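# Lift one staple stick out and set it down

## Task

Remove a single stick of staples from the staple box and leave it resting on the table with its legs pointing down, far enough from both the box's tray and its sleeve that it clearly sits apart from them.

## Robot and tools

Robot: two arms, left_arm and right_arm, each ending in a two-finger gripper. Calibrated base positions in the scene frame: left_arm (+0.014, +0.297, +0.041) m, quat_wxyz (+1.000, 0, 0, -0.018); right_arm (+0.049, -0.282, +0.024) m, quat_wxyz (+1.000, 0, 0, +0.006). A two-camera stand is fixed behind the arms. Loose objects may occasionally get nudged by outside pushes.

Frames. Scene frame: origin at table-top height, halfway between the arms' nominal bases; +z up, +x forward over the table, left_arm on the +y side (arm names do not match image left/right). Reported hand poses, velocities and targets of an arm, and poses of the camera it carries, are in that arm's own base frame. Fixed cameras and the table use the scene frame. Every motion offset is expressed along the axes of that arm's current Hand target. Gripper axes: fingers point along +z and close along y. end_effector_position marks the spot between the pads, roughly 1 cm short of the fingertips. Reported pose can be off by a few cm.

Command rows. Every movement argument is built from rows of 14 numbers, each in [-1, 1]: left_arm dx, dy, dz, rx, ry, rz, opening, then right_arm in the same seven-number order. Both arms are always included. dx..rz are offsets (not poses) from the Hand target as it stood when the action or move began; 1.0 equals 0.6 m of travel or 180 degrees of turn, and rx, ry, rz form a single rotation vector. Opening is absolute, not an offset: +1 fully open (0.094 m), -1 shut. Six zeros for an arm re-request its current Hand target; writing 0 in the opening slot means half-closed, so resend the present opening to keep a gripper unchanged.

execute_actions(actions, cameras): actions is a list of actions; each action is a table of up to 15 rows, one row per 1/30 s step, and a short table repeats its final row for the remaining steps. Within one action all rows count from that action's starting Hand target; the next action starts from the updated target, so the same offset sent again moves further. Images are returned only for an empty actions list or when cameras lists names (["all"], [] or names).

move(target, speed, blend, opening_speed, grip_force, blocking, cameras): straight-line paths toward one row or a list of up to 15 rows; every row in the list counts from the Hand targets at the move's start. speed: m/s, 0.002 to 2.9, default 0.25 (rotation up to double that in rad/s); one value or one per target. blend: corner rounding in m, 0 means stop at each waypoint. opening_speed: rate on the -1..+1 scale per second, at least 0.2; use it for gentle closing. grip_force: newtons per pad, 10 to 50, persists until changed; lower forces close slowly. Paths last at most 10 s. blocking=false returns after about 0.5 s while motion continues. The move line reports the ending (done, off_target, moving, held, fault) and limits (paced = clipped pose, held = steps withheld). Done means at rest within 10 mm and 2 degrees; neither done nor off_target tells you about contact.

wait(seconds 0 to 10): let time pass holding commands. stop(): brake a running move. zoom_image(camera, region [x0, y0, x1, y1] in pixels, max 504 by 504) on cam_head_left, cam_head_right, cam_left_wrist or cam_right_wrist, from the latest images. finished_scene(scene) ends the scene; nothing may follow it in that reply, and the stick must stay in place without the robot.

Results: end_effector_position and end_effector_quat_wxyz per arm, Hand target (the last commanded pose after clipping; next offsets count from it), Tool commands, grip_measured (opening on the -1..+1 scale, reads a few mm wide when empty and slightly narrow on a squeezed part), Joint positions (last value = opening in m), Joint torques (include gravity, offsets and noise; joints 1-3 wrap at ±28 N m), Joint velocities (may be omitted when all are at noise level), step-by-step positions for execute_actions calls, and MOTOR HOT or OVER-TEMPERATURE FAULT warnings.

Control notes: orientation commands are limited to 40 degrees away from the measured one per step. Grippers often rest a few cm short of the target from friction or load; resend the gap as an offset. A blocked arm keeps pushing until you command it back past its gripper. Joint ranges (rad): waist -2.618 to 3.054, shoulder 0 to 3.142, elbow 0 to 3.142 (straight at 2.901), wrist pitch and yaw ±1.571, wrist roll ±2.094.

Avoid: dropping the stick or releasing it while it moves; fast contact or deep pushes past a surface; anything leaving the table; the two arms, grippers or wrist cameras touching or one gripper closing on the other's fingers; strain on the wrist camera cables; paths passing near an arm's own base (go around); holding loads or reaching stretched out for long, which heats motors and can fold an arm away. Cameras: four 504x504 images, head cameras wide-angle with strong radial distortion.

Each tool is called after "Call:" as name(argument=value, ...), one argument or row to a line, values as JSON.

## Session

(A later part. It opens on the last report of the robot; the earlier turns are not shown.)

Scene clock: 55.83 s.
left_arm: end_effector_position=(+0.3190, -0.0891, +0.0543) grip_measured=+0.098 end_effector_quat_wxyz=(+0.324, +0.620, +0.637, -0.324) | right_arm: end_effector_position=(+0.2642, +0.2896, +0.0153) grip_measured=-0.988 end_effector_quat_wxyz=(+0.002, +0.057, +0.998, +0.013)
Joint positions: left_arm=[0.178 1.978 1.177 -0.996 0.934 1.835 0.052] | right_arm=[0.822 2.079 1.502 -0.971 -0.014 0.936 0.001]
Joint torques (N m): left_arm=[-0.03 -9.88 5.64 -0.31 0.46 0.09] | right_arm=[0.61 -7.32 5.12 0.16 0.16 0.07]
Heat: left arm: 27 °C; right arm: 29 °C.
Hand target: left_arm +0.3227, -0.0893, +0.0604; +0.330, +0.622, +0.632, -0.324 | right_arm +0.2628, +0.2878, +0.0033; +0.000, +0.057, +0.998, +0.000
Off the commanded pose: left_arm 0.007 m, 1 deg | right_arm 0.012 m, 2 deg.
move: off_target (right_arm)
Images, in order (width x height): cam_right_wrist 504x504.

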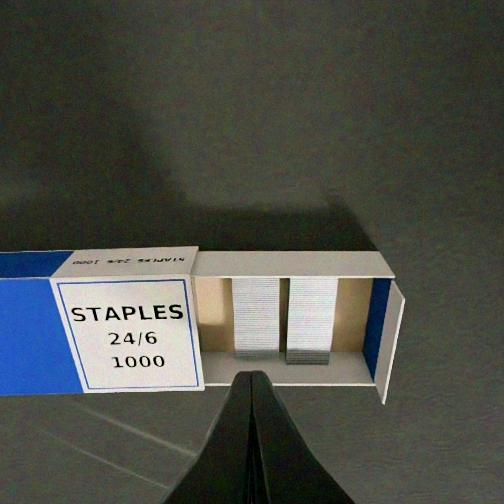

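Call:
move(
  target=[0,0,0,0,0,0,0.1,0,-0.002,0.036,0,0,0,-0.99],
  speed=0.06,
  cameras=["cam_right_wrist"],
)

Call:
zoom_image(
  camera="cam_right_wrist",
  region=[130, 270, 380, 500],
)

Scene clock: 57.10 s.
left_arm: end_effector_position=(+0.3190, -0.0891, +0.0543) grip_measured=+0.098 end_effector_quat_wxyz=(+0.324, +0.620, +0.637, -0.324) | right_arm: end_effector_position=(+0.2653, +0.2908, -0.0033) grip_measured=-0.988 end_effector_quat_wxyz=(+0.004, +0.057, +0.998, +0.017)
Joint positions: left_arm=[0.178 1.978 1.177 -0.996 0.934 1.835 0.052] | right_arm=[0.822 2.103 1.46 -0.896 -0.014 0.936 0.001]
Joint torques (N m): left_arm=[-0.01 -9.96 5.82 -0.31 0.47 0.1] | right_arm=[0.17 -6.91 4.77 0.22 0.16 0.07]
Heat: left arm: 27 °C; right arm: 29 °C.
Hand target: left_arm +0.3227, -0.0893, +0.0604; +0.330, +0.622, +0.632, -0.324 | right_arm +0.2626, +0.2865, -0.0183; +0.000, +0.057, +0.998, +0.000
Off the commanded pose: left_arm 0.007 m, 1 deg | right_arm 0.016 m, 2 deg.
move: off_target (right_arm)
Images, in order (width x height): cam_right_wrist 504x504.

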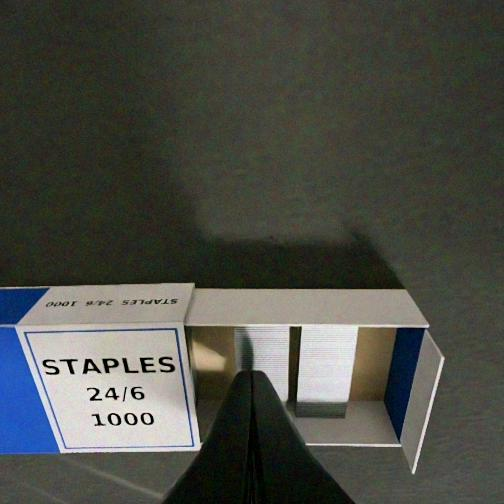

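Scaled by 2.016.

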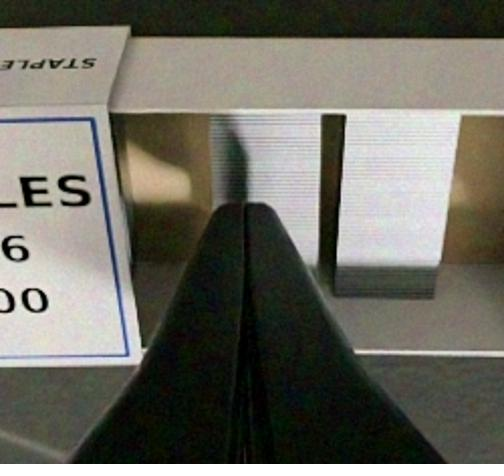

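Call:
move(
  target=[0,0,0,0,0,0,0.1,0,-0.005,0.018,0,0,0,-0.99],
  speed=0.04,
  cameras=["cam_right_wrist"],
)

Call:
zoom_image(
  camera="cam_right_wrist",
  region=[130, 270, 380, 500],
)

Scene clock: 58.03 s.
left_arm: end_effector_position=(+0.3190, -0.0891, +0.0543) grip_measured=+0.098 end_effector_quat_wxyz=(+0.324, +0.620, +0.637, -0.324) | right_arm: end_effector_position=(+0.2647, +0.2901, -0.0074) grip_measured=-0.988 end_effector_quat_wxyz=(+0.006, +0.057, +0.998, +0.018)
Joint positions: left_arm=[0.178 1.978 1.177 -0.996 0.934 1.835 0.052] | right_arm=[0.822 2.103 1.442 -0.875 -0.014 0.936 0.001]
Joint torques (N m): left_arm=[0.03 -9.91 5.87 -0.28 0.48 0.07] | right_arm=[0.09 -6.38 3.3 0.44 0.14 -0.01]
Heat: left arm: 27 °C; right arm: 29 °C.
Hand target: left_arm +0.3227, -0.0893, +0.0604; +0.330, +0.622, +0.632, -0.324 | right_arm +0.2622, +0.2836, -0.0291; +0.000, +0.057, +0.998, +0.000
Off the commanded pose: left_arm 0.007 m, 1 deg | right_arm 0.023 m, 2 deg.
move: off_target (right_arm)
Images, in order (width x height): cam_right_wrist 504x504.

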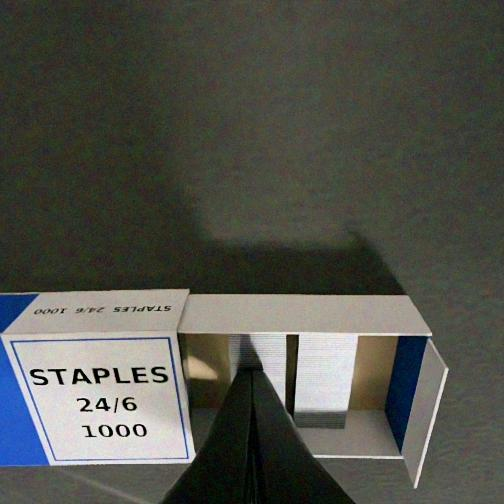

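Scaled by 2.016.

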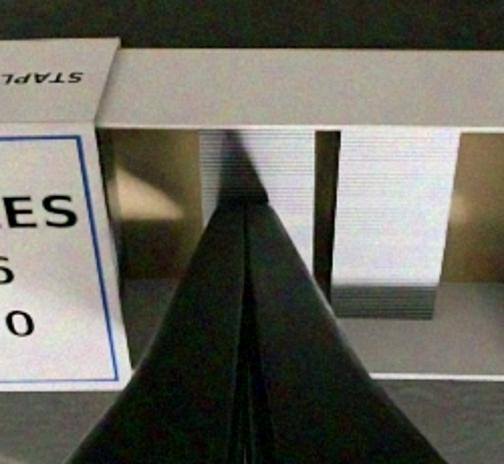

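Call:
move(
  target=[
    [0,0,0,0,0,0,0.1,0,0,0.007,0,0,0,-0.99],
    [0,0,0,0,0,0,0.1,0,0.025,0.009,0,0,0,-0.99],
  ],
  speed=0.04,
  cameras=["cam_right_wrist"],
)

Call:
zoom_image(
  camera="cam_right_wrist",
  region=[130, 270, 380, 500],
)

Scene clock: 59.70 s.
left_arm: end_effector_position=(+0.3190, -0.0891, +0.0543) grip_measured=+0.098 end_effector_quat_wxyz=(+0.324, +0.620, +0.637, -0.324) | right_arm: end_effector_position=(+0.2638, +0.2924, -0.0078) grip_measured=-0.988 end_effector_quat_wxyz=(+0.004, +0.059, +0.998, +0.009)
Joint positions: left_arm=[0.178 1.978 1.177 -0.996 0.934 1.835 0.052] | right_arm=[0.832 2.121 1.47 -0.9 -0.004 0.951 0.001]
Joint torques (N m): left_arm=[-0.1 -9.88 5.67 -0.3 0.47 0.11] | right_arm=[1.03 -4.48 5.52 0.56 0.07 0.09]
Heat: left arm: 27 °C; right arm: 29 °C.
Hand target: left_arm +0.3227, -0.0893, +0.0604; +0.330, +0.622, +0.632, -0.324 | right_arm +0.2640, +0.2985, -0.0345; +0.000, +0.057, +0.998, +0.000
Off the commanded pose: left_arm 0.007 m, 1 deg | right_arm 0.027 m, 1 deg.
move: off_target (right_arm)
Images, in order (width x height): cam_right_wrist 504x504.

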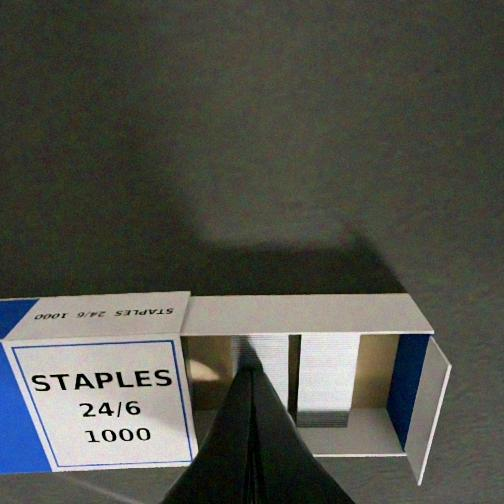

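Scaled by 2.016.

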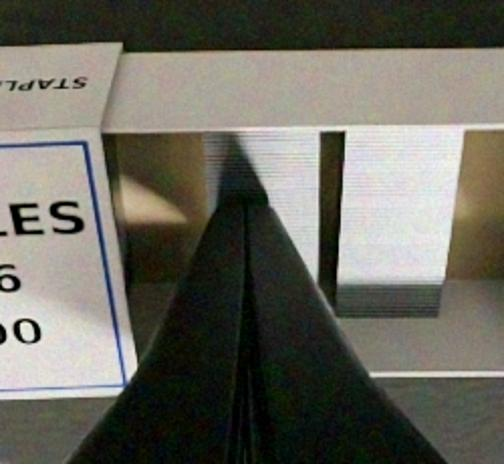

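Call:
move(
  target=[
    [0,0,0,0,0,0,0.1,0,0.025,0,0,0,0,-0.99],
  ],
  speed=0.04,
  cameras=["cam_right_wrist"],
)

Call:
zoom_image(
  camera="cam_right_wrist",
  region=[130, 270, 380, 500],
)

Scene clock: 60.83 s.
left_arm: end_effector_position=(+0.3190, -0.0891, +0.0543) grip_measured=+0.098 end_effector_quat_wxyz=(+0.324, +0.620, +0.637, -0.324) | right_arm: end_effector_position=(+0.2698, +0.3129, -0.0132) grip_measured=-0.988 end_effector_quat_wxyz=(+0.012, +0.057, +0.998, +0.015)
Joint positions: left_arm=[0.178 1.978 1.177 -0.996 0.934 1.835 0.052] | right_arm=[0.857 2.18 1.541 -0.892 0.001 0.972 0.001]
Joint torques (N m): left_arm=[0.1 -10.06 5.68 -0.31 0.48 0.09] | right_arm=[0.64 -5.85 6.2 0.2 0.02 0.11]
Heat: left arm: 27 °C; right arm: 29 °C.
Hand target: left_arm +0.3227, -0.0893, +0.0604; +0.330, +0.622, +0.632, -0.324 | right_arm +0.2657, +0.3133, -0.0345; +0.000, +0.057, +0.998, +0.000
Off the commanded pose: left_arm 0.007 m, 1 deg | right_arm 0.022 m, 2 deg.
move: off_target (right_arm)
Images, in order (width x height): cam_right_wrist 504x504.

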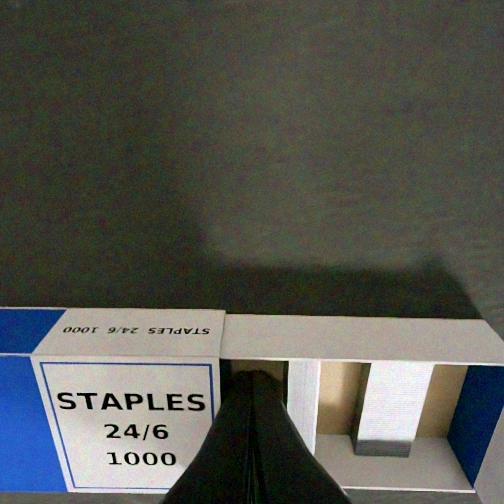

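Scaled by 2.016.

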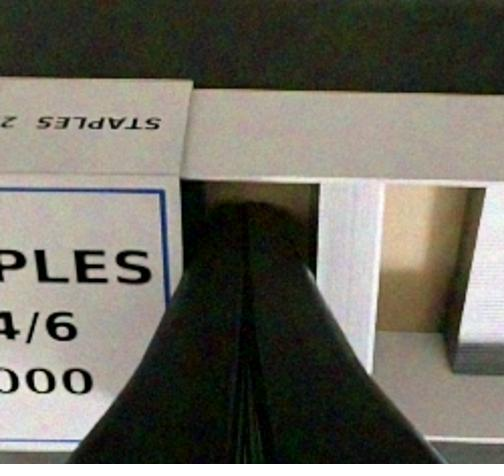

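Call:
move(
  target=[
    [0,0,0,0,0,0,0.1,0,0.006,0,0,0,0,-0.99],
    [0,0,0,0,0,0,0.1,0,0.006,-0.12,0,0,0,-0.99],
  ],
  speed=[0.03,0.06],
  cameras=["cam_left_wrist","cam_right_wrist"],
)

Call:
zoom_image(
  camera="cam_right_wrist",
  region=[170, 200, 420, 430],
)

Scene clock: 64.43 s.
left_arm: end_effector_position=(+0.3190, -0.0891, +0.0543) grip_measured=+0.098 end_effector_quat_wxyz=(+0.324, +0.620, +0.637, -0.324) | right_arm: end_effector_position=(+0.2650, +0.3106, +0.0203) grip_measured=-0.988 end_effector_quat_wxyz=(-0.010, +0.057, +0.998, -0.014)
Joint positions: left_arm=[0.178 1.978 1.177 -0.996 0.934 1.835 0.052] | right_arm=[0.863 2.188 1.695 -1.111 0.001 0.977 0.001]
Joint torques (N m): left_arm=[0.01 -10.03 5.61 -0.31 0.49 0.1] | right_arm=[0.64 -12.64 8.03 -0.21 -0.01 0.12]
Heat: left arm: 27 °C; right arm: 29 °C.
Hand target: left_arm +0.3227, -0.0893, +0.0604; +0.330, +0.622, +0.632, -0.324 | right_arm +0.2660, +0.3170, +0.0375; +0.000, +0.057, +0.998, +0.000
Off the commanded pose: left_arm 0.007 m, 1 deg | right_arm 0.018 m, 2 deg.
move: off_target (right_arm)
Images, in order (width x height): cam_left_wrist 504x504, cam_right_wrist 504x504.

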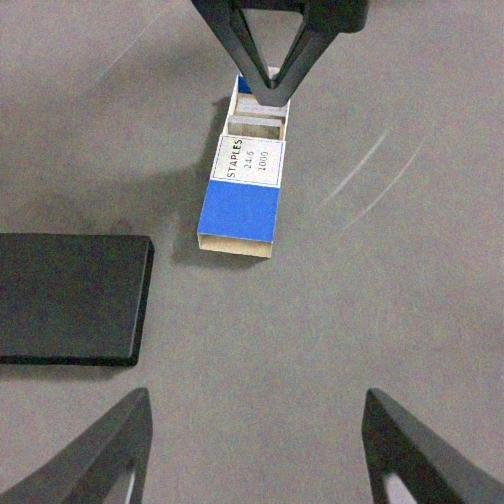

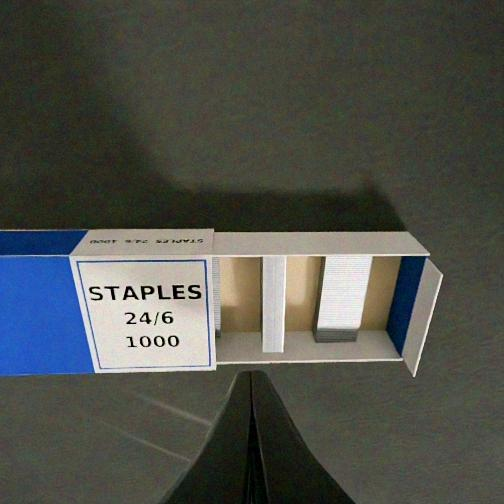

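Scaled by 2.016.

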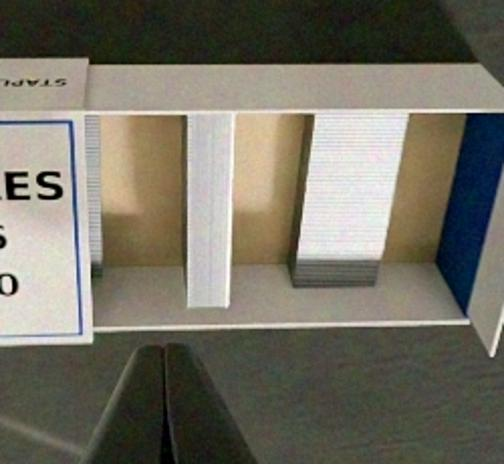

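Call:
move(
  target=[
    [0,0,0,0,0,0,0.1,-0.008,-0.052,0.02,0,0,0,-0.58],
  ],
  speed=[0.08],
  cameras=["cam_right_wrist"],
)

Call:
zoom_image(
  camera="cam_right_wrist",
  region=[130, 230, 380, 460],
)

Scene clock: 65.83 s.
left_arm: end_effector_position=(+0.3190, -0.0891, +0.0543) grip_measured=+0.098 end_effector_quat_wxyz=(+0.324, +0.620, +0.637, -0.324) | right_arm: end_effector_position=(+0.2649, +0.2848, +0.0145) grip_measured=-0.581 end_effector_quat_wxyz=(-0.012, +0.057, +0.998, -0.015)
Joint positions: left_arm=[0.178 1.978 1.177 -0.996 0.934 1.835 0.052] | right_arm=[0.819 2.124 1.568 -1.052 0.001 0.933 0.02]
Joint torques (N m): left_arm=[-0.01 -9.99 5.7 -0.3 0.47 0.12] | right_arm=[-0.28 -12.7 4.68 0.04 0 -0.02]
Heat: left arm: 27 °C; right arm: 29 °C.
Hand target: left_arm +0.3227, -0.0893, +0.0604; +0.330, +0.622, +0.632, -0.324 | right_arm +0.2673, +0.2854, +0.0255; +0.000, +0.057, +0.998, +0.000
Off the commanded pose: left_arm 0.007 m, 1 deg | right_arm 0.011 m, 2 deg.
move: off_target (right_arm)
Images, in order (width x height): cam_right_wrist 504x504.

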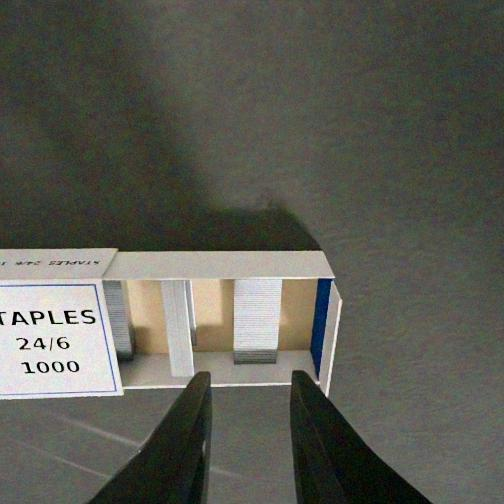

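Scaled by 2.016.

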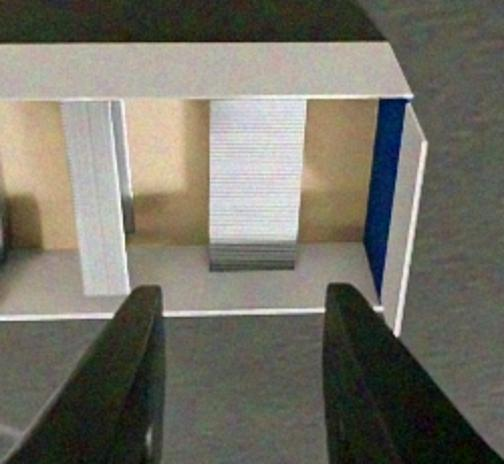

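Call:
move(
  target=[
    [0,0,0,0,0,0,0.1,0,-0.005,0.045,0,0,0,-0.58],
  ],
  speed=[0.08],
  cameras=["cam_right_wrist"],
)

Call:
zoom_image(
  camera="cam_right_wrist",
  region=[130, 250, 380, 480],
)

Scene clock: 67.23 s.
left_arm: end_effector_position=(+0.3190, -0.0891, +0.0543) grip_measured=+0.098 end_effector_quat_wxyz=(+0.324, +0.620, +0.637, -0.324) | right_arm: end_effector_position=(+0.2649, +0.2848, -0.0030) grip_measured=-0.581 end_effector_quat_wxyz=(-0.003, +0.054, +0.999, -0.005)
Joint positions: left_arm=[0.178 1.978 1.177 -0.996 0.934 1.835 0.052] | right_arm=[0.819 2.124 1.495 -0.953 0.001 0.928 0.02]
Joint torques (N m): left_arm=[-0.06 -10 5.76 -0.3 0.48 0.11] | right_arm=[-0.77 -10.47 4.48 0.12 0.04 -0.04]
Heat: left arm: 27 °C; right arm: 29 °C.
Hand target: left_arm +0.3227, -0.0893, +0.0604; +0.330, +0.622, +0.632, -0.324 | right_arm +0.2669, +0.2824, -0.0015; +0.000, +0.057, +0.998, +0.000
Off the commanded pose: left_arm 0.007 m, 1 deg | right_arm 0.003 m, 1 deg.
move: done
Images, in order (width x height): cam_right_wrist 504x504.

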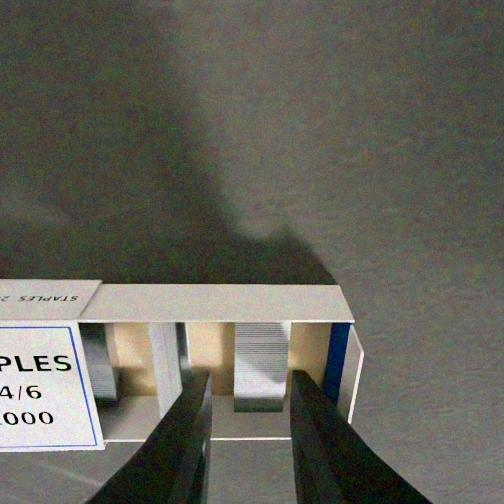

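Scaled by 2.016.

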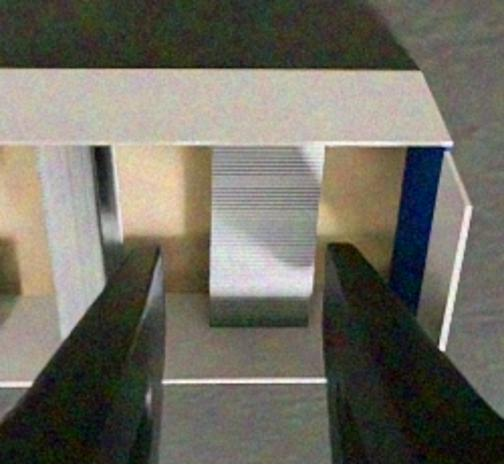

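Call:
move(
  target=[
    [0,0,0,0,0,0,0.1,0,-0.008,0.003,0,0,0,-0.58],
  ],
  speed=[0.05],
  cameras=["cam_right_wrist"],
)

Call:
zoom_image(
  camera="cam_right_wrist",
  region=[130, 250, 380, 480],
)

Scene clock: 68.30 s.
left_arm: end_effector_position=(+0.3190, -0.0891, +0.0543) grip_measured=+0.098 end_effector_quat_wxyz=(+0.324, +0.620, +0.637, -0.324) | right_arm: end_effector_position=(+0.2637, +0.2790, -0.0086) grip_measured=-0.581 end_effector_quat_wxyz=(-0.007, +0.055, +0.998, -0.009)
Joint positions: left_arm=[0.178 1.978 1.177 -0.996 0.934 1.835 0.052] | right_arm=[0.811 2.124 1.47 -0.94 0.001 0.921 0.02]
Joint torques (N m): left_arm=[-0.05 -9.94 5.63 -0.31 0.49 0.11] | right_arm=[-0.81 -11.34 4.1 0.07 -0.01 -0.07]
Heat: left arm: 27 °C; right arm: 30 °C.
Hand target: left_arm +0.3227, -0.0893, +0.0604; +0.330, +0.622, +0.632, -0.324 | right_arm +0.2664, +0.2777, -0.0033; +0.000, +0.057, +0.998, +0.000
Off the commanded pose: left_arm 0.007 m, 1 deg | right_arm 0.006 m, 1 deg.
move: done
Images, in order (width x height): cam_right_wrist 504x504.

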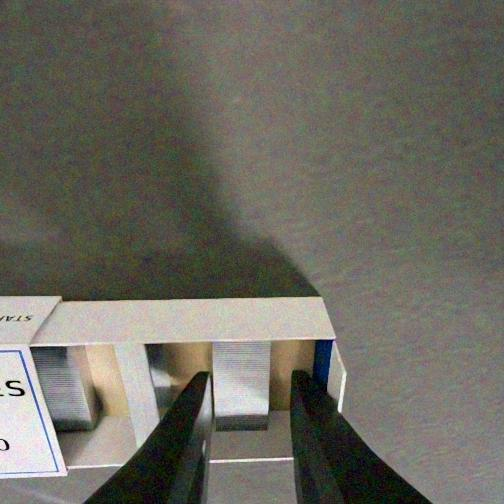

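Scaled by 2.016.

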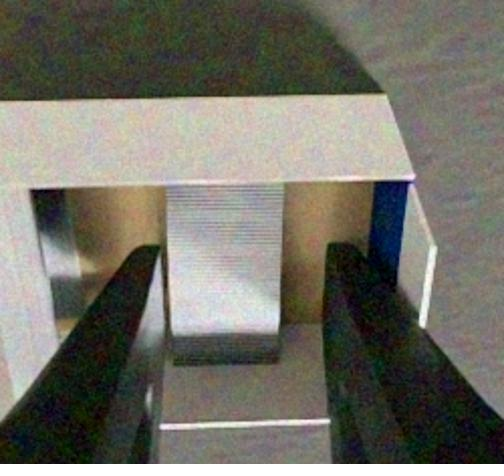

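Call:
move(
  target=[
    [0,0,0,0,0,0,0.1,0,0.004,0,0,0,0,-0.53],
    [0,0,0,0,0,0,0.1,0,0.004,0.018,0,0,0,-0.53],
  ],
  speed=[0.04],
  cameras=["cam_right_wrist"],
)

Call:
zoom_image(
  camera="cam_right_wrist",
  region=[130, 270, 380, 500],
)

speed must be one number or one for each of the 2 targets, got a list of 1; nothing of the call was run

Scaled by 2.016.

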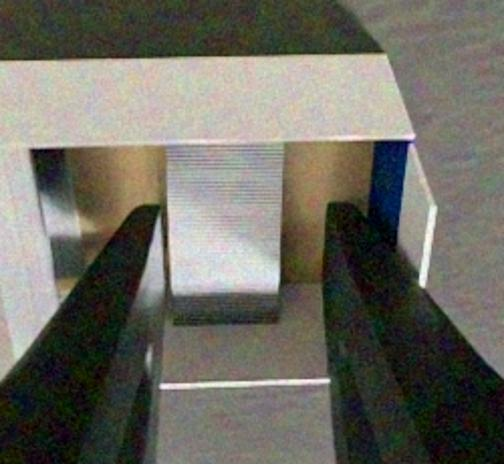

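Call:
move(
  target=[
    [0,0,0,0,0,0,0.1,0,0.004,0,0,0,0,-0.53],
    [0,0,0,0,0,0,0.1,0,0.004,0.018,0,0,0,-0.53],
  ],
  speed=0.04,
  cameras=["cam_right_wrist"],
)

Call:
zoom_image(
  camera="cam_right_wrist",
  region=[130, 270, 380, 500],
)

Scene clock: 70.33 s.
left_arm: end_effector_position=(+0.3190, -0.0891, +0.0543) grip_measured=+0.098 end_effector_quat_wxyz=(+0.324, +0.620, +0.637, -0.324) | right_arm: end_effector_position=(+0.2669, +0.2824, -0.0110) grip_measured=-0.531 end_effector_quat_wxyz=(+0.001, +0.055, +0.998, +0.000)
Joint positions: left_arm=[0.178 1.978 1.177 -0.996 0.934 1.835 0.052] | right_arm=[0.811 2.124 1.46 -0.907 0.001 0.921 0.022]
Joint torques (N m): left_arm=[0.03 -9.99 5.67 -0.28 0.48 0.11] | right_arm=[-0.17 -9.48 4.19 0.1 -0.02 0]
Heat: left arm: 26 °C; right arm: 30 °C.
Hand target: left_arm +0.3227, -0.0893, +0.0604; +0.330, +0.622, +0.632, -0.324 | right_arm +0.2666, +0.2800, -0.0141; +0.000, +0.057, +0.998, +0.000
Off the commanded pose: left_arm 0.007 m, 1 deg | right_arm 0.004 m, 0 deg.
move: done
Images, in order (width x height): cam_right_wrist 504x504.

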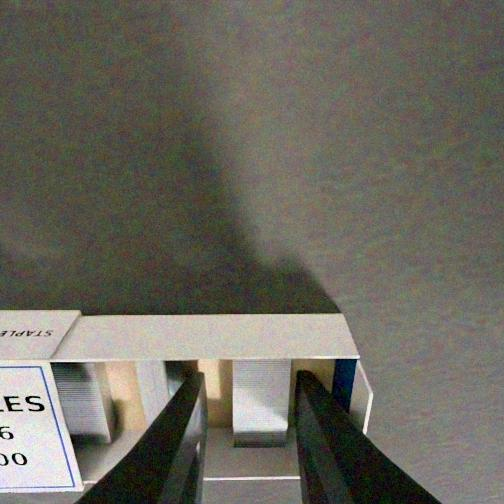

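Scaled by 2.016.

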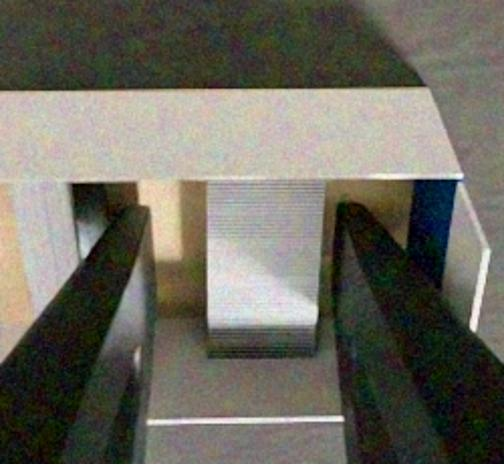

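Call:
move(
  target=[0,0,0,0,0,0,0.1,0,0,0.013,0,0,0,-0.53],
  speed=0.03,
  cameras=["cam_right_wrist"],
)

Call:
zoom_image(
  camera="cam_right_wrist",
  region=[130, 270, 380, 500],
)

Scene clock: 71.17 s.
left_arm: end_effector_position=(+0.3190, -0.0891, +0.0543) grip_measured=+0.098 end_effector_quat_wxyz=(+0.324, +0.620, +0.637, -0.324) | right_arm: end_effector_position=(+0.2676, +0.2831, -0.0132) grip_measured=-0.531 end_effector_quat_wxyz=(+0.003, +0.055, +0.998, +0.003)
Joint positions: left_arm=[0.178 1.978 1.177 -0.996 0.934 1.835 0.052] | right_arm=[0.811 2.124 1.451 -0.889 0.001 0.921 0.022]
Joint torques (N m): left_arm=[0.05 -9.99 5.65 -0.3 0.5 0.09] | right_arm=[-0.47 -8.53 4 0.22 -0.01 0.01]
Heat: left arm: 26 °C; right arm: 30 °C.
Hand target: left_arm +0.3227, -0.0893, +0.0604; +0.330, +0.622, +0.632, -0.324 | right_arm +0.2666, +0.2800, -0.0219; +0.000, +0.057, +0.998, +0.000
Off the commanded pose: left_arm 0.007 m, 1 deg | right_arm 0.009 m, 1 deg.
move: done
Images, in order (width x height): cam_right_wrist 504x504.

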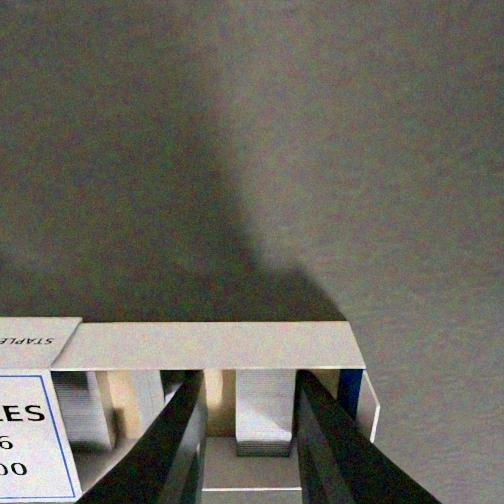

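Scaled by 2.016.

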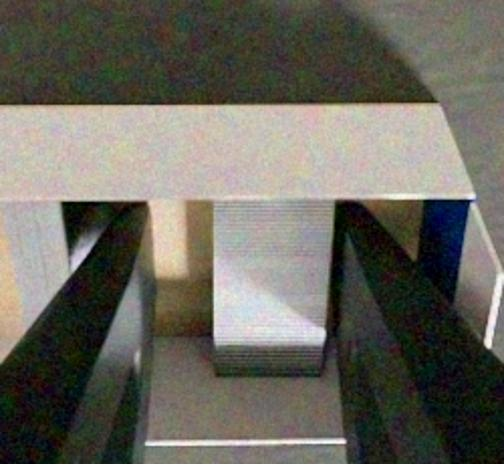

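Call:
move(
  target=[0,0,0,0,0,0,0.1,0.009,-0.003,0.018,0,0,0,-0.53],
  speed=0.03,
  cameras=["cam_right_wrist"],
)

Call:
zoom_image(
  camera="cam_right_wrist",
  region=[130, 270, 380, 500],
)

Scene clock: 72.10 s.
left_arm: end_effector_position=(+0.3190, -0.0891, +0.0543) grip_measured=+0.098 end_effector_quat_wxyz=(+0.324, +0.620, +0.637, -0.324) | right_arm: end_effector_position=(+0.2673, +0.2828, -0.0141) grip_measured=-0.531 end_effector_quat_wxyz=(+0.007, +0.056, +0.998, +0.007)
Joint positions: left_arm=[0.178 1.978 1.177 -0.996 0.934 1.835 0.052] | right_arm=[0.811 2.114 1.431 -0.868 0.001 0.923 0.022]
Joint torques (N m): left_arm=[-0.05 -9.89 5.55 -0.3 0.47 0.1] | right_arm=[0.36 -7.84 2.3 0.52 0.02 0.11]
Heat: left arm: 26 °C; right arm: 30 °C.
Hand target: left_arm +0.3227, -0.0893, +0.0604; +0.330, +0.622, +0.632, -0.324 | right_arm +0.2611, +0.2789, -0.0326; +0.000, +0.057, +0.998, +0.000
Off the commanded pose: left_arm 0.007 m, 1 deg | right_arm 0.020 m, 1 deg.
move: off_target (right_arm)
Images, in order (width x height): cam_right_wrist 504x504.

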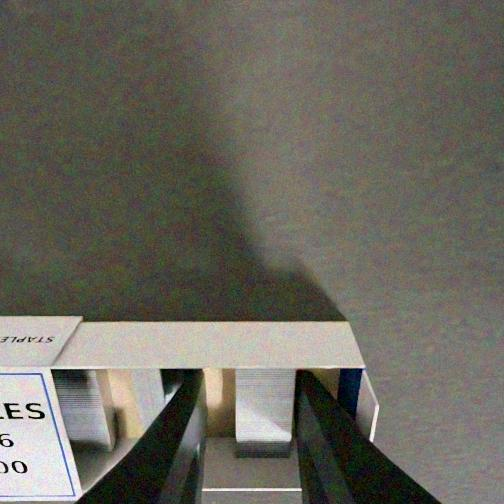

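Scaled by 2.016.

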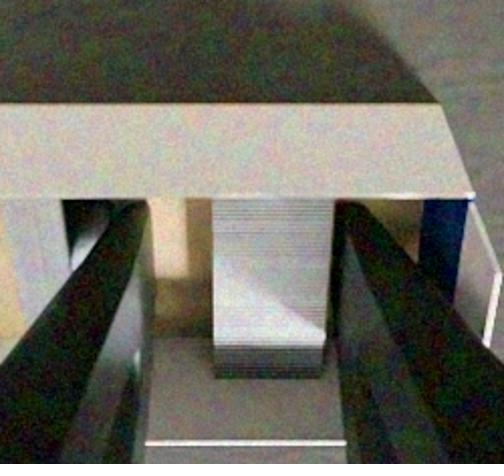

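Call:
move(
  target=[
    [0,0,0,0,0,0,0.1,0,-0.002,-0.045,0,0,0,-0.53],
    [0,0,0,0,0,0,0.1,0.006,-0.002,-0.045,0,0,0,-0.53],
    [0,0,0,0,0,0,0.1,0.006,-0.002,-0.01,0,0,0,-0.53],
  ],
  speed=0.03,
  cameras=["cam_right_wrist"],
)

Call:
zoom_image(
  camera="cam_right_wrist",
  region=[130, 270, 380, 500],
)

Scene clock: 74.77 s.
left_arm: end_effector_position=(+0.3190, -0.0891, +0.0543) grip_measured=+0.098 end_effector_quat_wxyz=(+0.324, +0.620, +0.637, -0.324) | right_arm: end_effector_position=(+0.2670, +0.2824, -0.0139) grip_measured=-0.531 end_effector_quat_wxyz=(+0.009, +0.058, +0.998, +0.009)
Joint positions: left_arm=[0.178 1.978 1.177 -0.996 0.934 1.835 0.052] | right_arm=[0.811 2.107 1.42 -0.858 0.001 0.928 0.022]
Joint torques (N m): left_arm=[-0.08 -9.96 5.7 -0.31 0.48 0.1] | right_arm=[0.65 -8.47 2.59 0.3 -0.02 0.09]
Heat: left arm: 26 °C; right arm: 30 °C.
Hand target: left_arm +0.3227, -0.0893, +0.0604; +0.330, +0.622, +0.632, -0.324 | right_arm +0.2573, +0.2781, -0.0267; +0.000, +0.057, +0.998, +0.000
Off the commanded pose: left_arm 0.007 m, 1 deg | right_arm 0.017 m, 1 deg.
move: off_target (right_arm)
Images, in order (width x height): cam_right_wrist 504x504.

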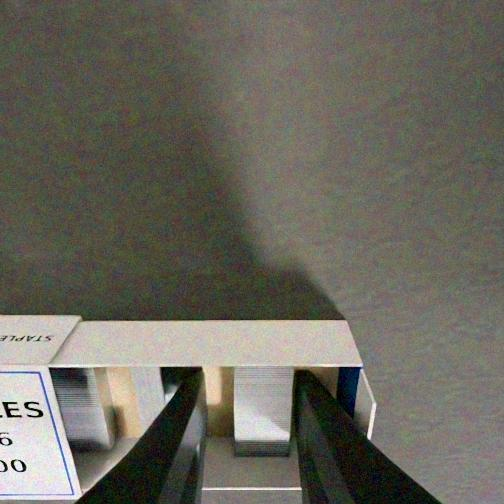

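Scaled by 2.016.

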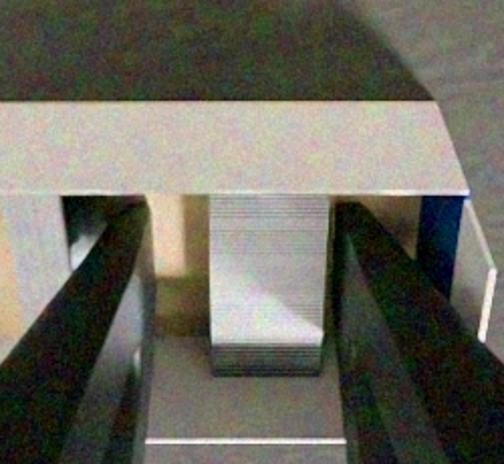

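Call:
move(
  target=[
    [0,0,0,0,0,0,0.1,0,0,-0.012,0,0,0,-0.53],
    [0,0,0,0,0,0,0.1,0,0,-0.012,0,0,0,-0.86],
  ],
  speed=0.03,
  grip_force=[20,25],
  cameras=["cam_left_wrist","cam_right_wrist"],
)

Call:
zoom_image(
  camera="cam_right_wrist",
  region=[130, 270, 380, 500],
)

Scene clock: 76.47 s.
left_arm: end_effector_position=(+0.3190, -0.0891, +0.0543) grip_measured=+0.098 end_effector_quat_wxyz=(+0.324, +0.620, +0.637, -0.324) | right_arm: end_effector_position=(+0.2661, +0.2802, -0.0137) grip_measured=-0.730 end_effector_quat_wxyz=(+0.008, +0.059, +0.998, +0.005)
Joint positions: left_arm=[0.178 1.978 1.177 -0.996 0.934 1.835 0.052] | right_arm=[0.811 2.106 1.42 -0.868 0.006 0.929 0.013]
Joint torques (N m): left_arm=[0.03 -9.96 5.61 -0.26 0.47 0.09] | right_arm=[0.66 -9.36 3.22 0.13 -0.01 0.11]
Heat: left arm: 26 °C; right arm: 31 °C.
Hand target: left_arm +0.3227, -0.0893, +0.0604; +0.330, +0.622, +0.632, -0.324 | right_arm +0.2573, +0.2781, -0.0194; +0.000, +0.057, +0.998, +0.000
Off the commanded pose: left_arm 0.007 m, 1 deg | right_arm 0.011 m, 1 deg.
grip_force (N): 20, 25
move: off_target (right_arm); target 2's new opening was sent with right_arm's hand 0.012 m and 2 deg from that target
Images, in order (width x height): cam_left_wrist 504x504, cam_right_wrist 504x504.

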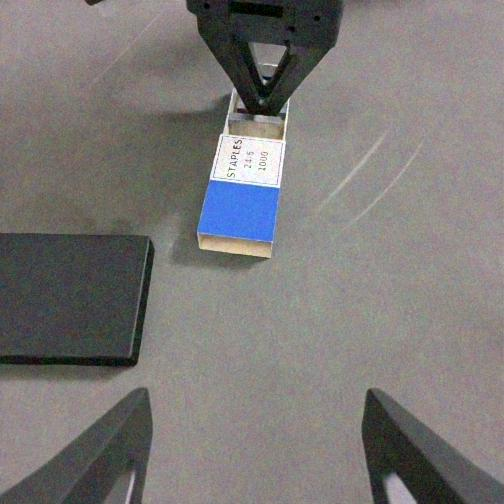

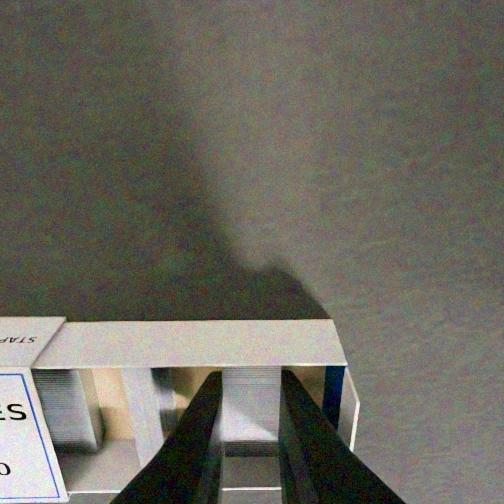

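Scaled by 2.016.

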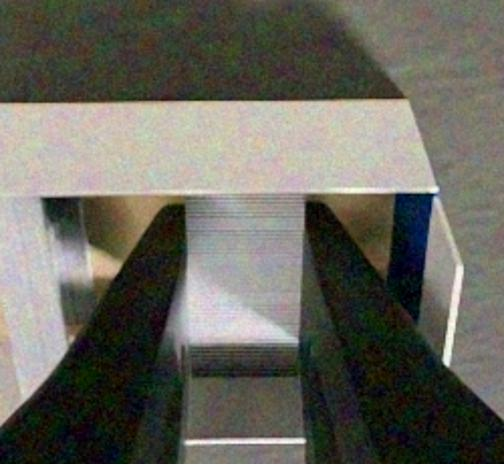

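Call:
move(
  target=[
    [0,0,0,0,0,0,0.1,0,0,-0.08,0,0,0,-0.86],
    [0,0,0,0,0,0,0.1,0,0,-0.13,0,0,0,-0.86],
  ],
  speed=0.06,
  blend=0.01,
  cameras=["cam_left_wrist","cam_right_wrist"],
)

Scene clock: 78.63 s.
left_arm: end_effector_position=(+0.3190, -0.0891, +0.0543) grip_measured=+0.098 end_effector_quat_wxyz=(+0.324, +0.620, +0.637, -0.324) | right_arm: end_effector_position=(+0.2574, +0.2711, +0.0407) grip_measured=-0.731 end_effector_quat_wxyz=(-0.010, +0.059, +0.998, -0.017)
Joint positions: left_arm=[0.178 1.978 1.177 -0.996 0.934 1.835 0.052] | right_arm=[0.811 2.04 1.547 -1.117 0.006 0.929 0.013]
Joint torques (N m): left_arm=[-0.13 -9.92 5.6 -0.32 0.5 0.08] | right_arm=[0.7 -11.55 7.94 -0.23 -0.05 0.06]
Heat: left arm: 26 °C; right arm: 31 °C.
Hand target: left_arm +0.3227, -0.0893, +0.0604; +0.330, +0.622, +0.632, -0.324 | right_arm +0.2573, +0.2782, +0.0586; +0.000, +0.057, +0.998, +0.000
Off the commanded pose: left_arm 0.007 m, 1 deg | right_arm 0.019 m, 2 deg.
grip_force (N): 20, 25
move: off_target (right_arm)
Images, in order (width x height): cam_left_wrist 504x504, cam_right_wrist 504x504.

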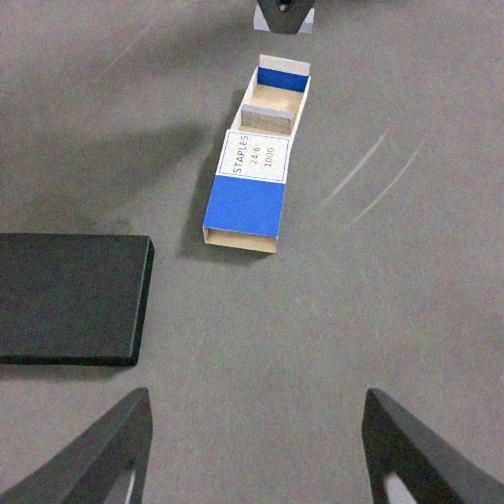

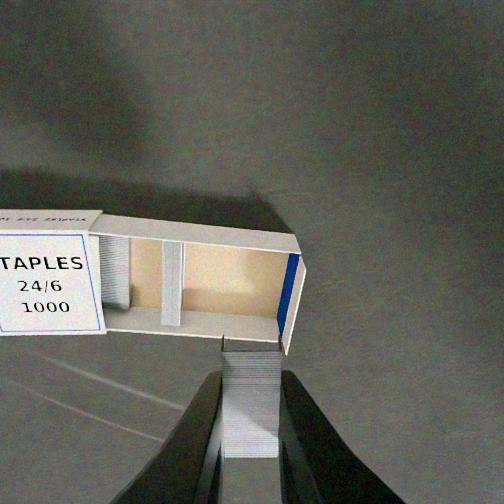

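Call:
move(
  target=[
    [0,0,0,0,0,0,0.1,-0.24,-0.07,0,0,0,0,-0.86],
    [0,0,0,0,0,0,0.1,-0.24,-0.07,0.092,0,0,0,-0.86],
  ],
  speed=0.15,
  blend=0.015,
  cameras=["cam_head_right","cam_right_wrist"],
)

Scene clock: 80.90 s.
left_arm: end_effector_position=(+0.3190, -0.0891, +0.0543) grip_measured=+0.098 end_effector_quat_wxyz=(+0.324, +0.620, +0.637, -0.324) | right_arm: end_effector_position=(+0.3974, +0.2202, +0.0191) grip_measured=-0.731 end_effector_quat_wxyz=(+0.011, +0.059, +0.998, +0.006)
Joint positions: left_arm=[0.178 1.978 1.177 -0.996 0.934 1.835 0.052] | right_arm=[0.505 2.319 1.909 -1.136 0.003 0.623 0.013]
Joint torques (N m): left_arm=[-0.1 -9.94 5.78 -0.31 0.49 0.09] | right_arm=[0.09 -9.03 5.45 0.19 0.02 -0.04]
Heat: left arm: 26 °C; right arm: 31 °C.
Hand target: left_arm +0.3227, -0.0893, +0.0604; +0.330, +0.622, +0.632, -0.324 | right_arm +0.3956, +0.2201, +0.0034; +0.000, +0.057, +0.998, +0.000
Off the commanded pose: left_arm 0.007 m, 1 deg | right_arm 0.016 m, 1 deg.
grip_force (N): 20, 25
move: off_target (right_arm)
Images, in order (width x height): cam_head_right 504x504, cam_right_wrist 504x504.

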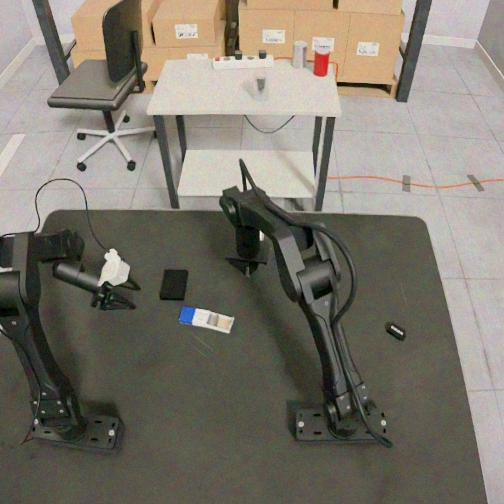

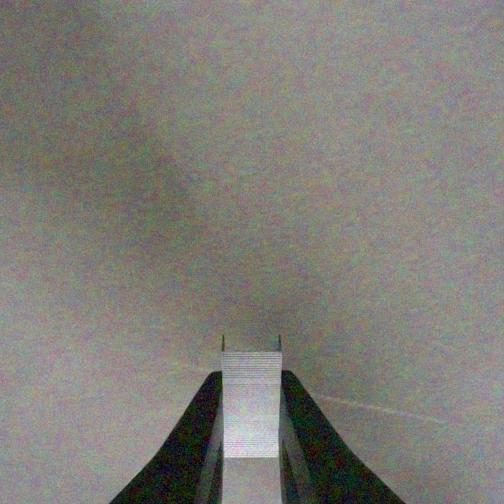

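Call:
move(
  target=[0,0,0,0,0,0,0.1,0,0,0.042,0,0,0,-0.86],
  speed=0.05,
)

Scene clock: 82.07 s.
left_arm: end_effector_position=(+0.3190, -0.0891, +0.0543) grip_measured=+0.098 end_effector_quat_wxyz=(+0.324, +0.620, +0.637, -0.324) | right_arm: end_effector_position=(+0.4000, +0.2216, -0.0025) grip_measured=-0.731 end_effector_quat_wxyz=(+0.016, +0.059, +0.998, +0.008)
Joint positions: left_arm=[0.178 1.978 1.177 -0.996 0.934 1.835 0.052] | right_arm=[0.505 2.341 1.859 -1.054 0.003 0.623 0.013]
Joint torques (N m): left_arm=[0.03 -9.89 5.72 -0.32 0.51 0.09] | right_arm=[0.12 -8.58 4.88 0.26 -0.01 -0.06]
Heat: left arm: 26 °C; right arm: 31 °C.
Hand target: left_arm +0.3227, -0.0893, +0.0604; +0.330, +0.622, +0.632, -0.324 | right_arm +0.3957, +0.2201, -0.0218; +0.000, +0.057, +0.998, +0.000
Off the commanded pose: left_arm 0.007 m, 1 deg | right_arm 0.020 m, 2 deg.
grip_force (N): 20, 25
move: off_target (right_arm)

Call:
move(
  target=[0,0,0,0,0,0,0.1,0,0,0.018,0,0,0,-0.86],
  speed=0.04,
)

Call:
move(
  target=[0,0,0,0,0,0,0.1,0,0,0.008,0,0,0,-0.86],
  speed=0.03,
  cameras=["cam_right_wrist"],
)

Scene clock: 83.10 s.
left_arm: end_effector_position=(+0.3190, -0.0891, +0.0543) grip_measured=+0.098 end_effector_quat_wxyz=(+0.324, +0.620, +0.637, -0.324) | right_arm: end_effector_position=(+0.4012, +0.2223, -0.0118) grip_measured=-0.731 end_effector_quat_wxyz=(+0.017, +0.059, +0.998, +0.009)
Joint positions: left_arm=[0.178 1.978 1.177 -0.996 0.934 1.835 0.052] | right_arm=[0.505 2.353 1.842 -1.021 0.003 0.623 0.013]
Joint torques (N m): left_arm=[0.01 -9.87 5.67 -0.26 0.5 0.09] | right_arm=[-0.05 -8.59 4.72 0.24 -0.02 -0.04]
Heat: left arm: 26 °C; right arm: 31 °C.
Hand target: left_arm +0.3227, -0.0893, +0.0604; +0.330, +0.622, +0.632, -0.324 | right_arm +0.3957, +0.2201, -0.0325; +0.000, +0.057, +0.998, +0.000
Off the commanded pose: left_arm 0.007 m, 1 deg | right_arm 0.022 m, 2 deg.
grip_force (N): 20, 25
move: off_target (right_arm)

Scene clock: 83.80 s.
left_arm: end_effector_position=(+0.3190, -0.0891, +0.0543) grip_measured=+0.098 end_effector_quat_wxyz=(+0.324, +0.620, +0.637, -0.324) | right_arm: end_effector_position=(+0.4019, +0.2227, -0.0128) grip_measured=-0.731 end_effector_quat_wxyz=(+0.019, +0.059, +0.998, +0.011)
Joint positions: left_arm=[0.178 1.978 1.177 -0.996 0.934 1.835 0.052] | right_arm=[0.505 2.353 1.838 -1.012 0.003 0.623 0.013]
Joint torques (N m): left_arm=[0.09 -9.98 5.64 -0.3 0.51 0.09] | right_arm=[-0.08 -8.02 4.38 0.26 -0.02 -0.03]
Heat: left arm: 26 °C; right arm: 31 °C.
Hand target: left_arm +0.3227, -0.0893, +0.0604; +0.330, +0.622, +0.632, -0.324 | right_arm +0.3958, +0.2201, -0.0373; +0.000, +0.057, +0.998, +0.000
Off the commanded pose: left_arm 0.007 m, 1 deg | right_arm 0.025 m, 2 deg.
grip_force (N): 20, 25
move: off_target (right_arm)
Images, in order (width x height): cam_right_wrist 504x504.

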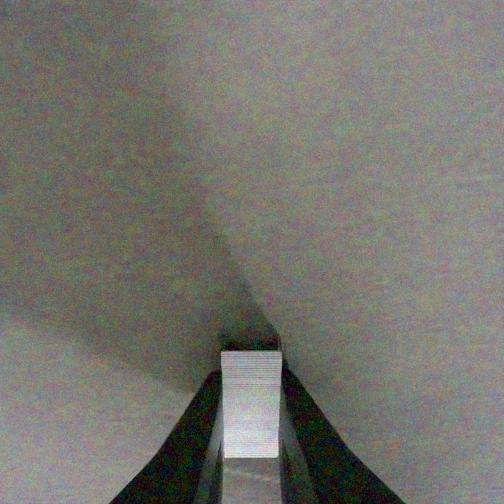

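Call:
move(
  target=[0,0,0,0,0,0,0.1,0,0,0.013,0,0,0,-0.86],
  speed=0.03,
  cameras=["cam_right_wrist"],
)

Scene clock: 84.60 s.
left_arm: end_effector_position=(+0.3190, -0.0891, +0.0543) grip_measured=+0.098 end_effector_quat_wxyz=(+0.324, +0.620, +0.637, -0.324) | right_arm: end_effector_position=(+0.4018, +0.2226, -0.0134) grip_measured=-0.731 end_effector_quat_wxyz=(+0.019, +0.059, +0.998, +0.011)
Joint positions: left_arm=[0.178 1.978 1.177 -0.996 0.934 1.835 0.052] | right_arm=[0.505 2.353 1.835 -1.01 0.003 0.623 0.013]
Joint torques (N m): left_arm=[0.05 -9.99 5.59 -0.3 0.48 0.11] | right_arm=[-0.13 -7.34 3.19 0.49 -0.04 -0.05]
Heat: left arm: 26 °C; right arm: 31 °C.
Hand target: left_arm +0.3227, -0.0893, +0.0604; +0.330, +0.622, +0.632, -0.324 | right_arm +0.3957, +0.2201, -0.0451; +0.000, +0.057, +0.998, +0.000
Off the commanded pose: left_arm 0.007 m, 1 deg | right_arm 0.032 m, 2 deg.
grip_force (N): 20, 25
move: off_target (right_arm)
Images, in order (width x height): cam_right_wrist 504x504.

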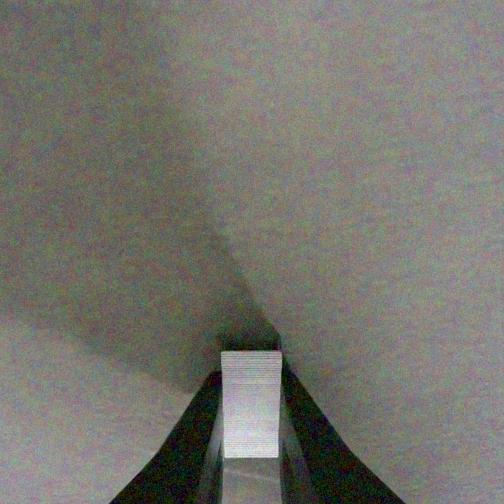

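Call:
move(
  target=[
    [0,0,0,0,0,0,0.1,0,0,-0.012,0,0,0,-0.86],
    [0,0,0,0,0,0,0.1,0,0,-0.012,0,0,0,-0.45],
  ],
  speed=0.03,
  opening_speed=0.4,
  cameras=["cam_right_wrist"],
)

Scene clock: 112.27 s.
left_arm: end_effector_position=(+0.3190, -0.0891, +0.0543) grip_measured=+0.098 end_effector_quat_wxyz=(+0.324, +0.620, +0.637, -0.324) | right_arm: end_effector_position=(+0.4026, +0.2269, -0.0137) grip_measured=-0.452 end_effector_quat_wxyz=(+0.019, +0.059, +0.998, +0.022)
Joint positions: left_arm=[0.178 1.978 1.177 -0.996 0.934 1.835 0.052] | right_arm=[0.505 2.353 1.833 -0.996 -0.016 0.623 0.026]
Joint torques (N m): left_arm=[-0.1 -9.92 5.68 -0.31 0.47 0.09] | right_arm=[0.05 -8.03 4.7 0.2 0.18 0]
Heat: left arm: 27 °C; right arm: 30 °C.
Hand target: left_arm +0.3227, -0.0893, +0.0604; +0.330, +0.622, +0.632, -0.324 | right_arm +0.3957, +0.2201, -0.0379; +0.000, +0.057, +0.998, +0.000
Off the commanded pose: left_arm 0.007 m, 1 deg | right_arm 0.026 m, 3 deg.
grip_force (N): 20, 25
move: off_target (right_arm); target 2's new opening was sent with right_arm's hand 0.025 m and 2 deg from that target
Images, in order (width x height): cam_right_wrist 504x504.

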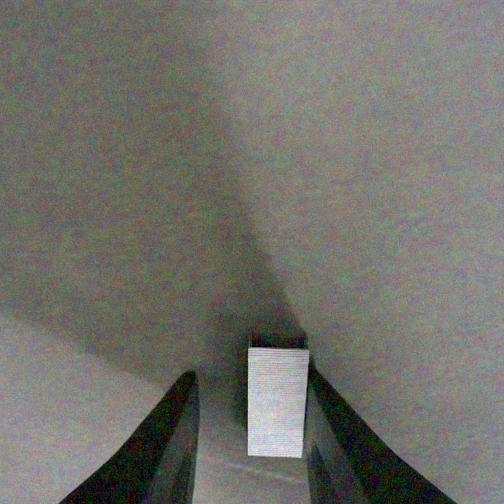

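Call:
move(
  target=[
    [0,0,0,0,0,0,0.1,0,0,0,0,0,0,-0.2],
    [0,0,0,0,0,0,0.1,0,0,-0.17,0,0,0,-0.2],
  ],
  speed=0.08,
  grip_force=50,
  cameras=["cam_head_right","cam_left_wrist","cam_right_wrist"],
)

Call:
zoom_image(
  camera="cam_right_wrist",
  region=[200, 280, 350, 430],
)

Scene clock: 115.10 s.
left_arm: end_effector_position=(+0.3190, -0.0891, +0.0543) grip_measured=+0.098 end_effector_quat_wxyz=(+0.324, +0.620, +0.637, -0.324) | right_arm: end_effector_position=(+0.3909, +0.2205, +0.0449) grip_measured=-0.201 end_effector_quat_wxyz=(-0.019, +0.059, +0.998, -0.003)
Joint positions: left_arm=[0.178 1.978 1.177 -0.996 0.934 1.835 0.052] | right_arm=[0.505 2.353 2.07 -1.324 -0.015 0.622 0.038]
Joint torques (N m): left_arm=[0.03 -9.92 5.71 -0.3 0.49 0.1] | right_arm=[0.25 -13.75 8.2 -0.23 0.17 -0.02]
Heat: left arm: 27 °C; right arm: 31 °C.
Hand target: left_arm +0.3227, -0.0893, +0.0604; +0.330, +0.622, +0.632, -0.324 | right_arm +0.3958, +0.2200, +0.0641; +0.000, +0.057, +0.998, +0.000
Off the commanded pose: left_arm 0.007 m, 1 deg | right_arm 0.020 m, 2 deg.
move: off_target (right_arm)
Images, in order (width x height): cam_head_right 504x504, cam_left_wrist 504x504, cam_right_wrist 504x504.

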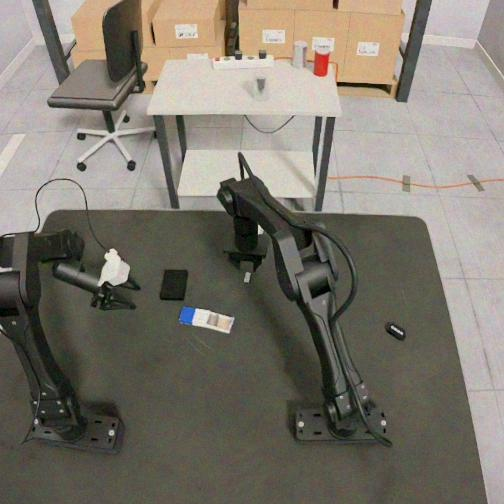

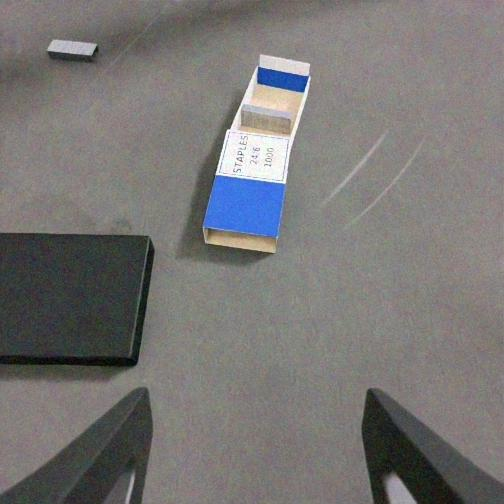

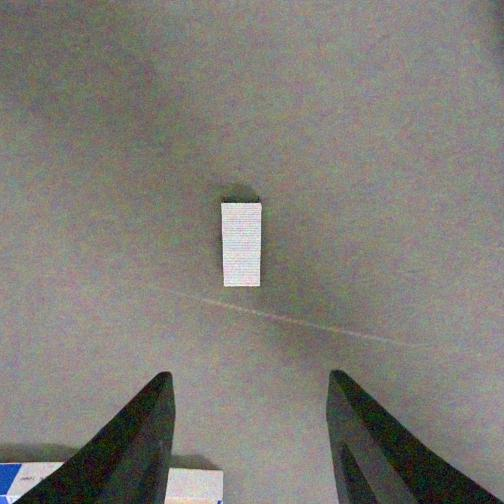

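Scaled by 3.360.

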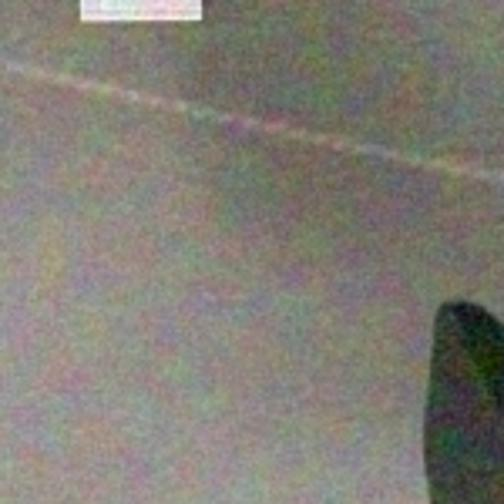

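Call:
finished_scene(
  scene=2,
)

The scene is finished: the task was done.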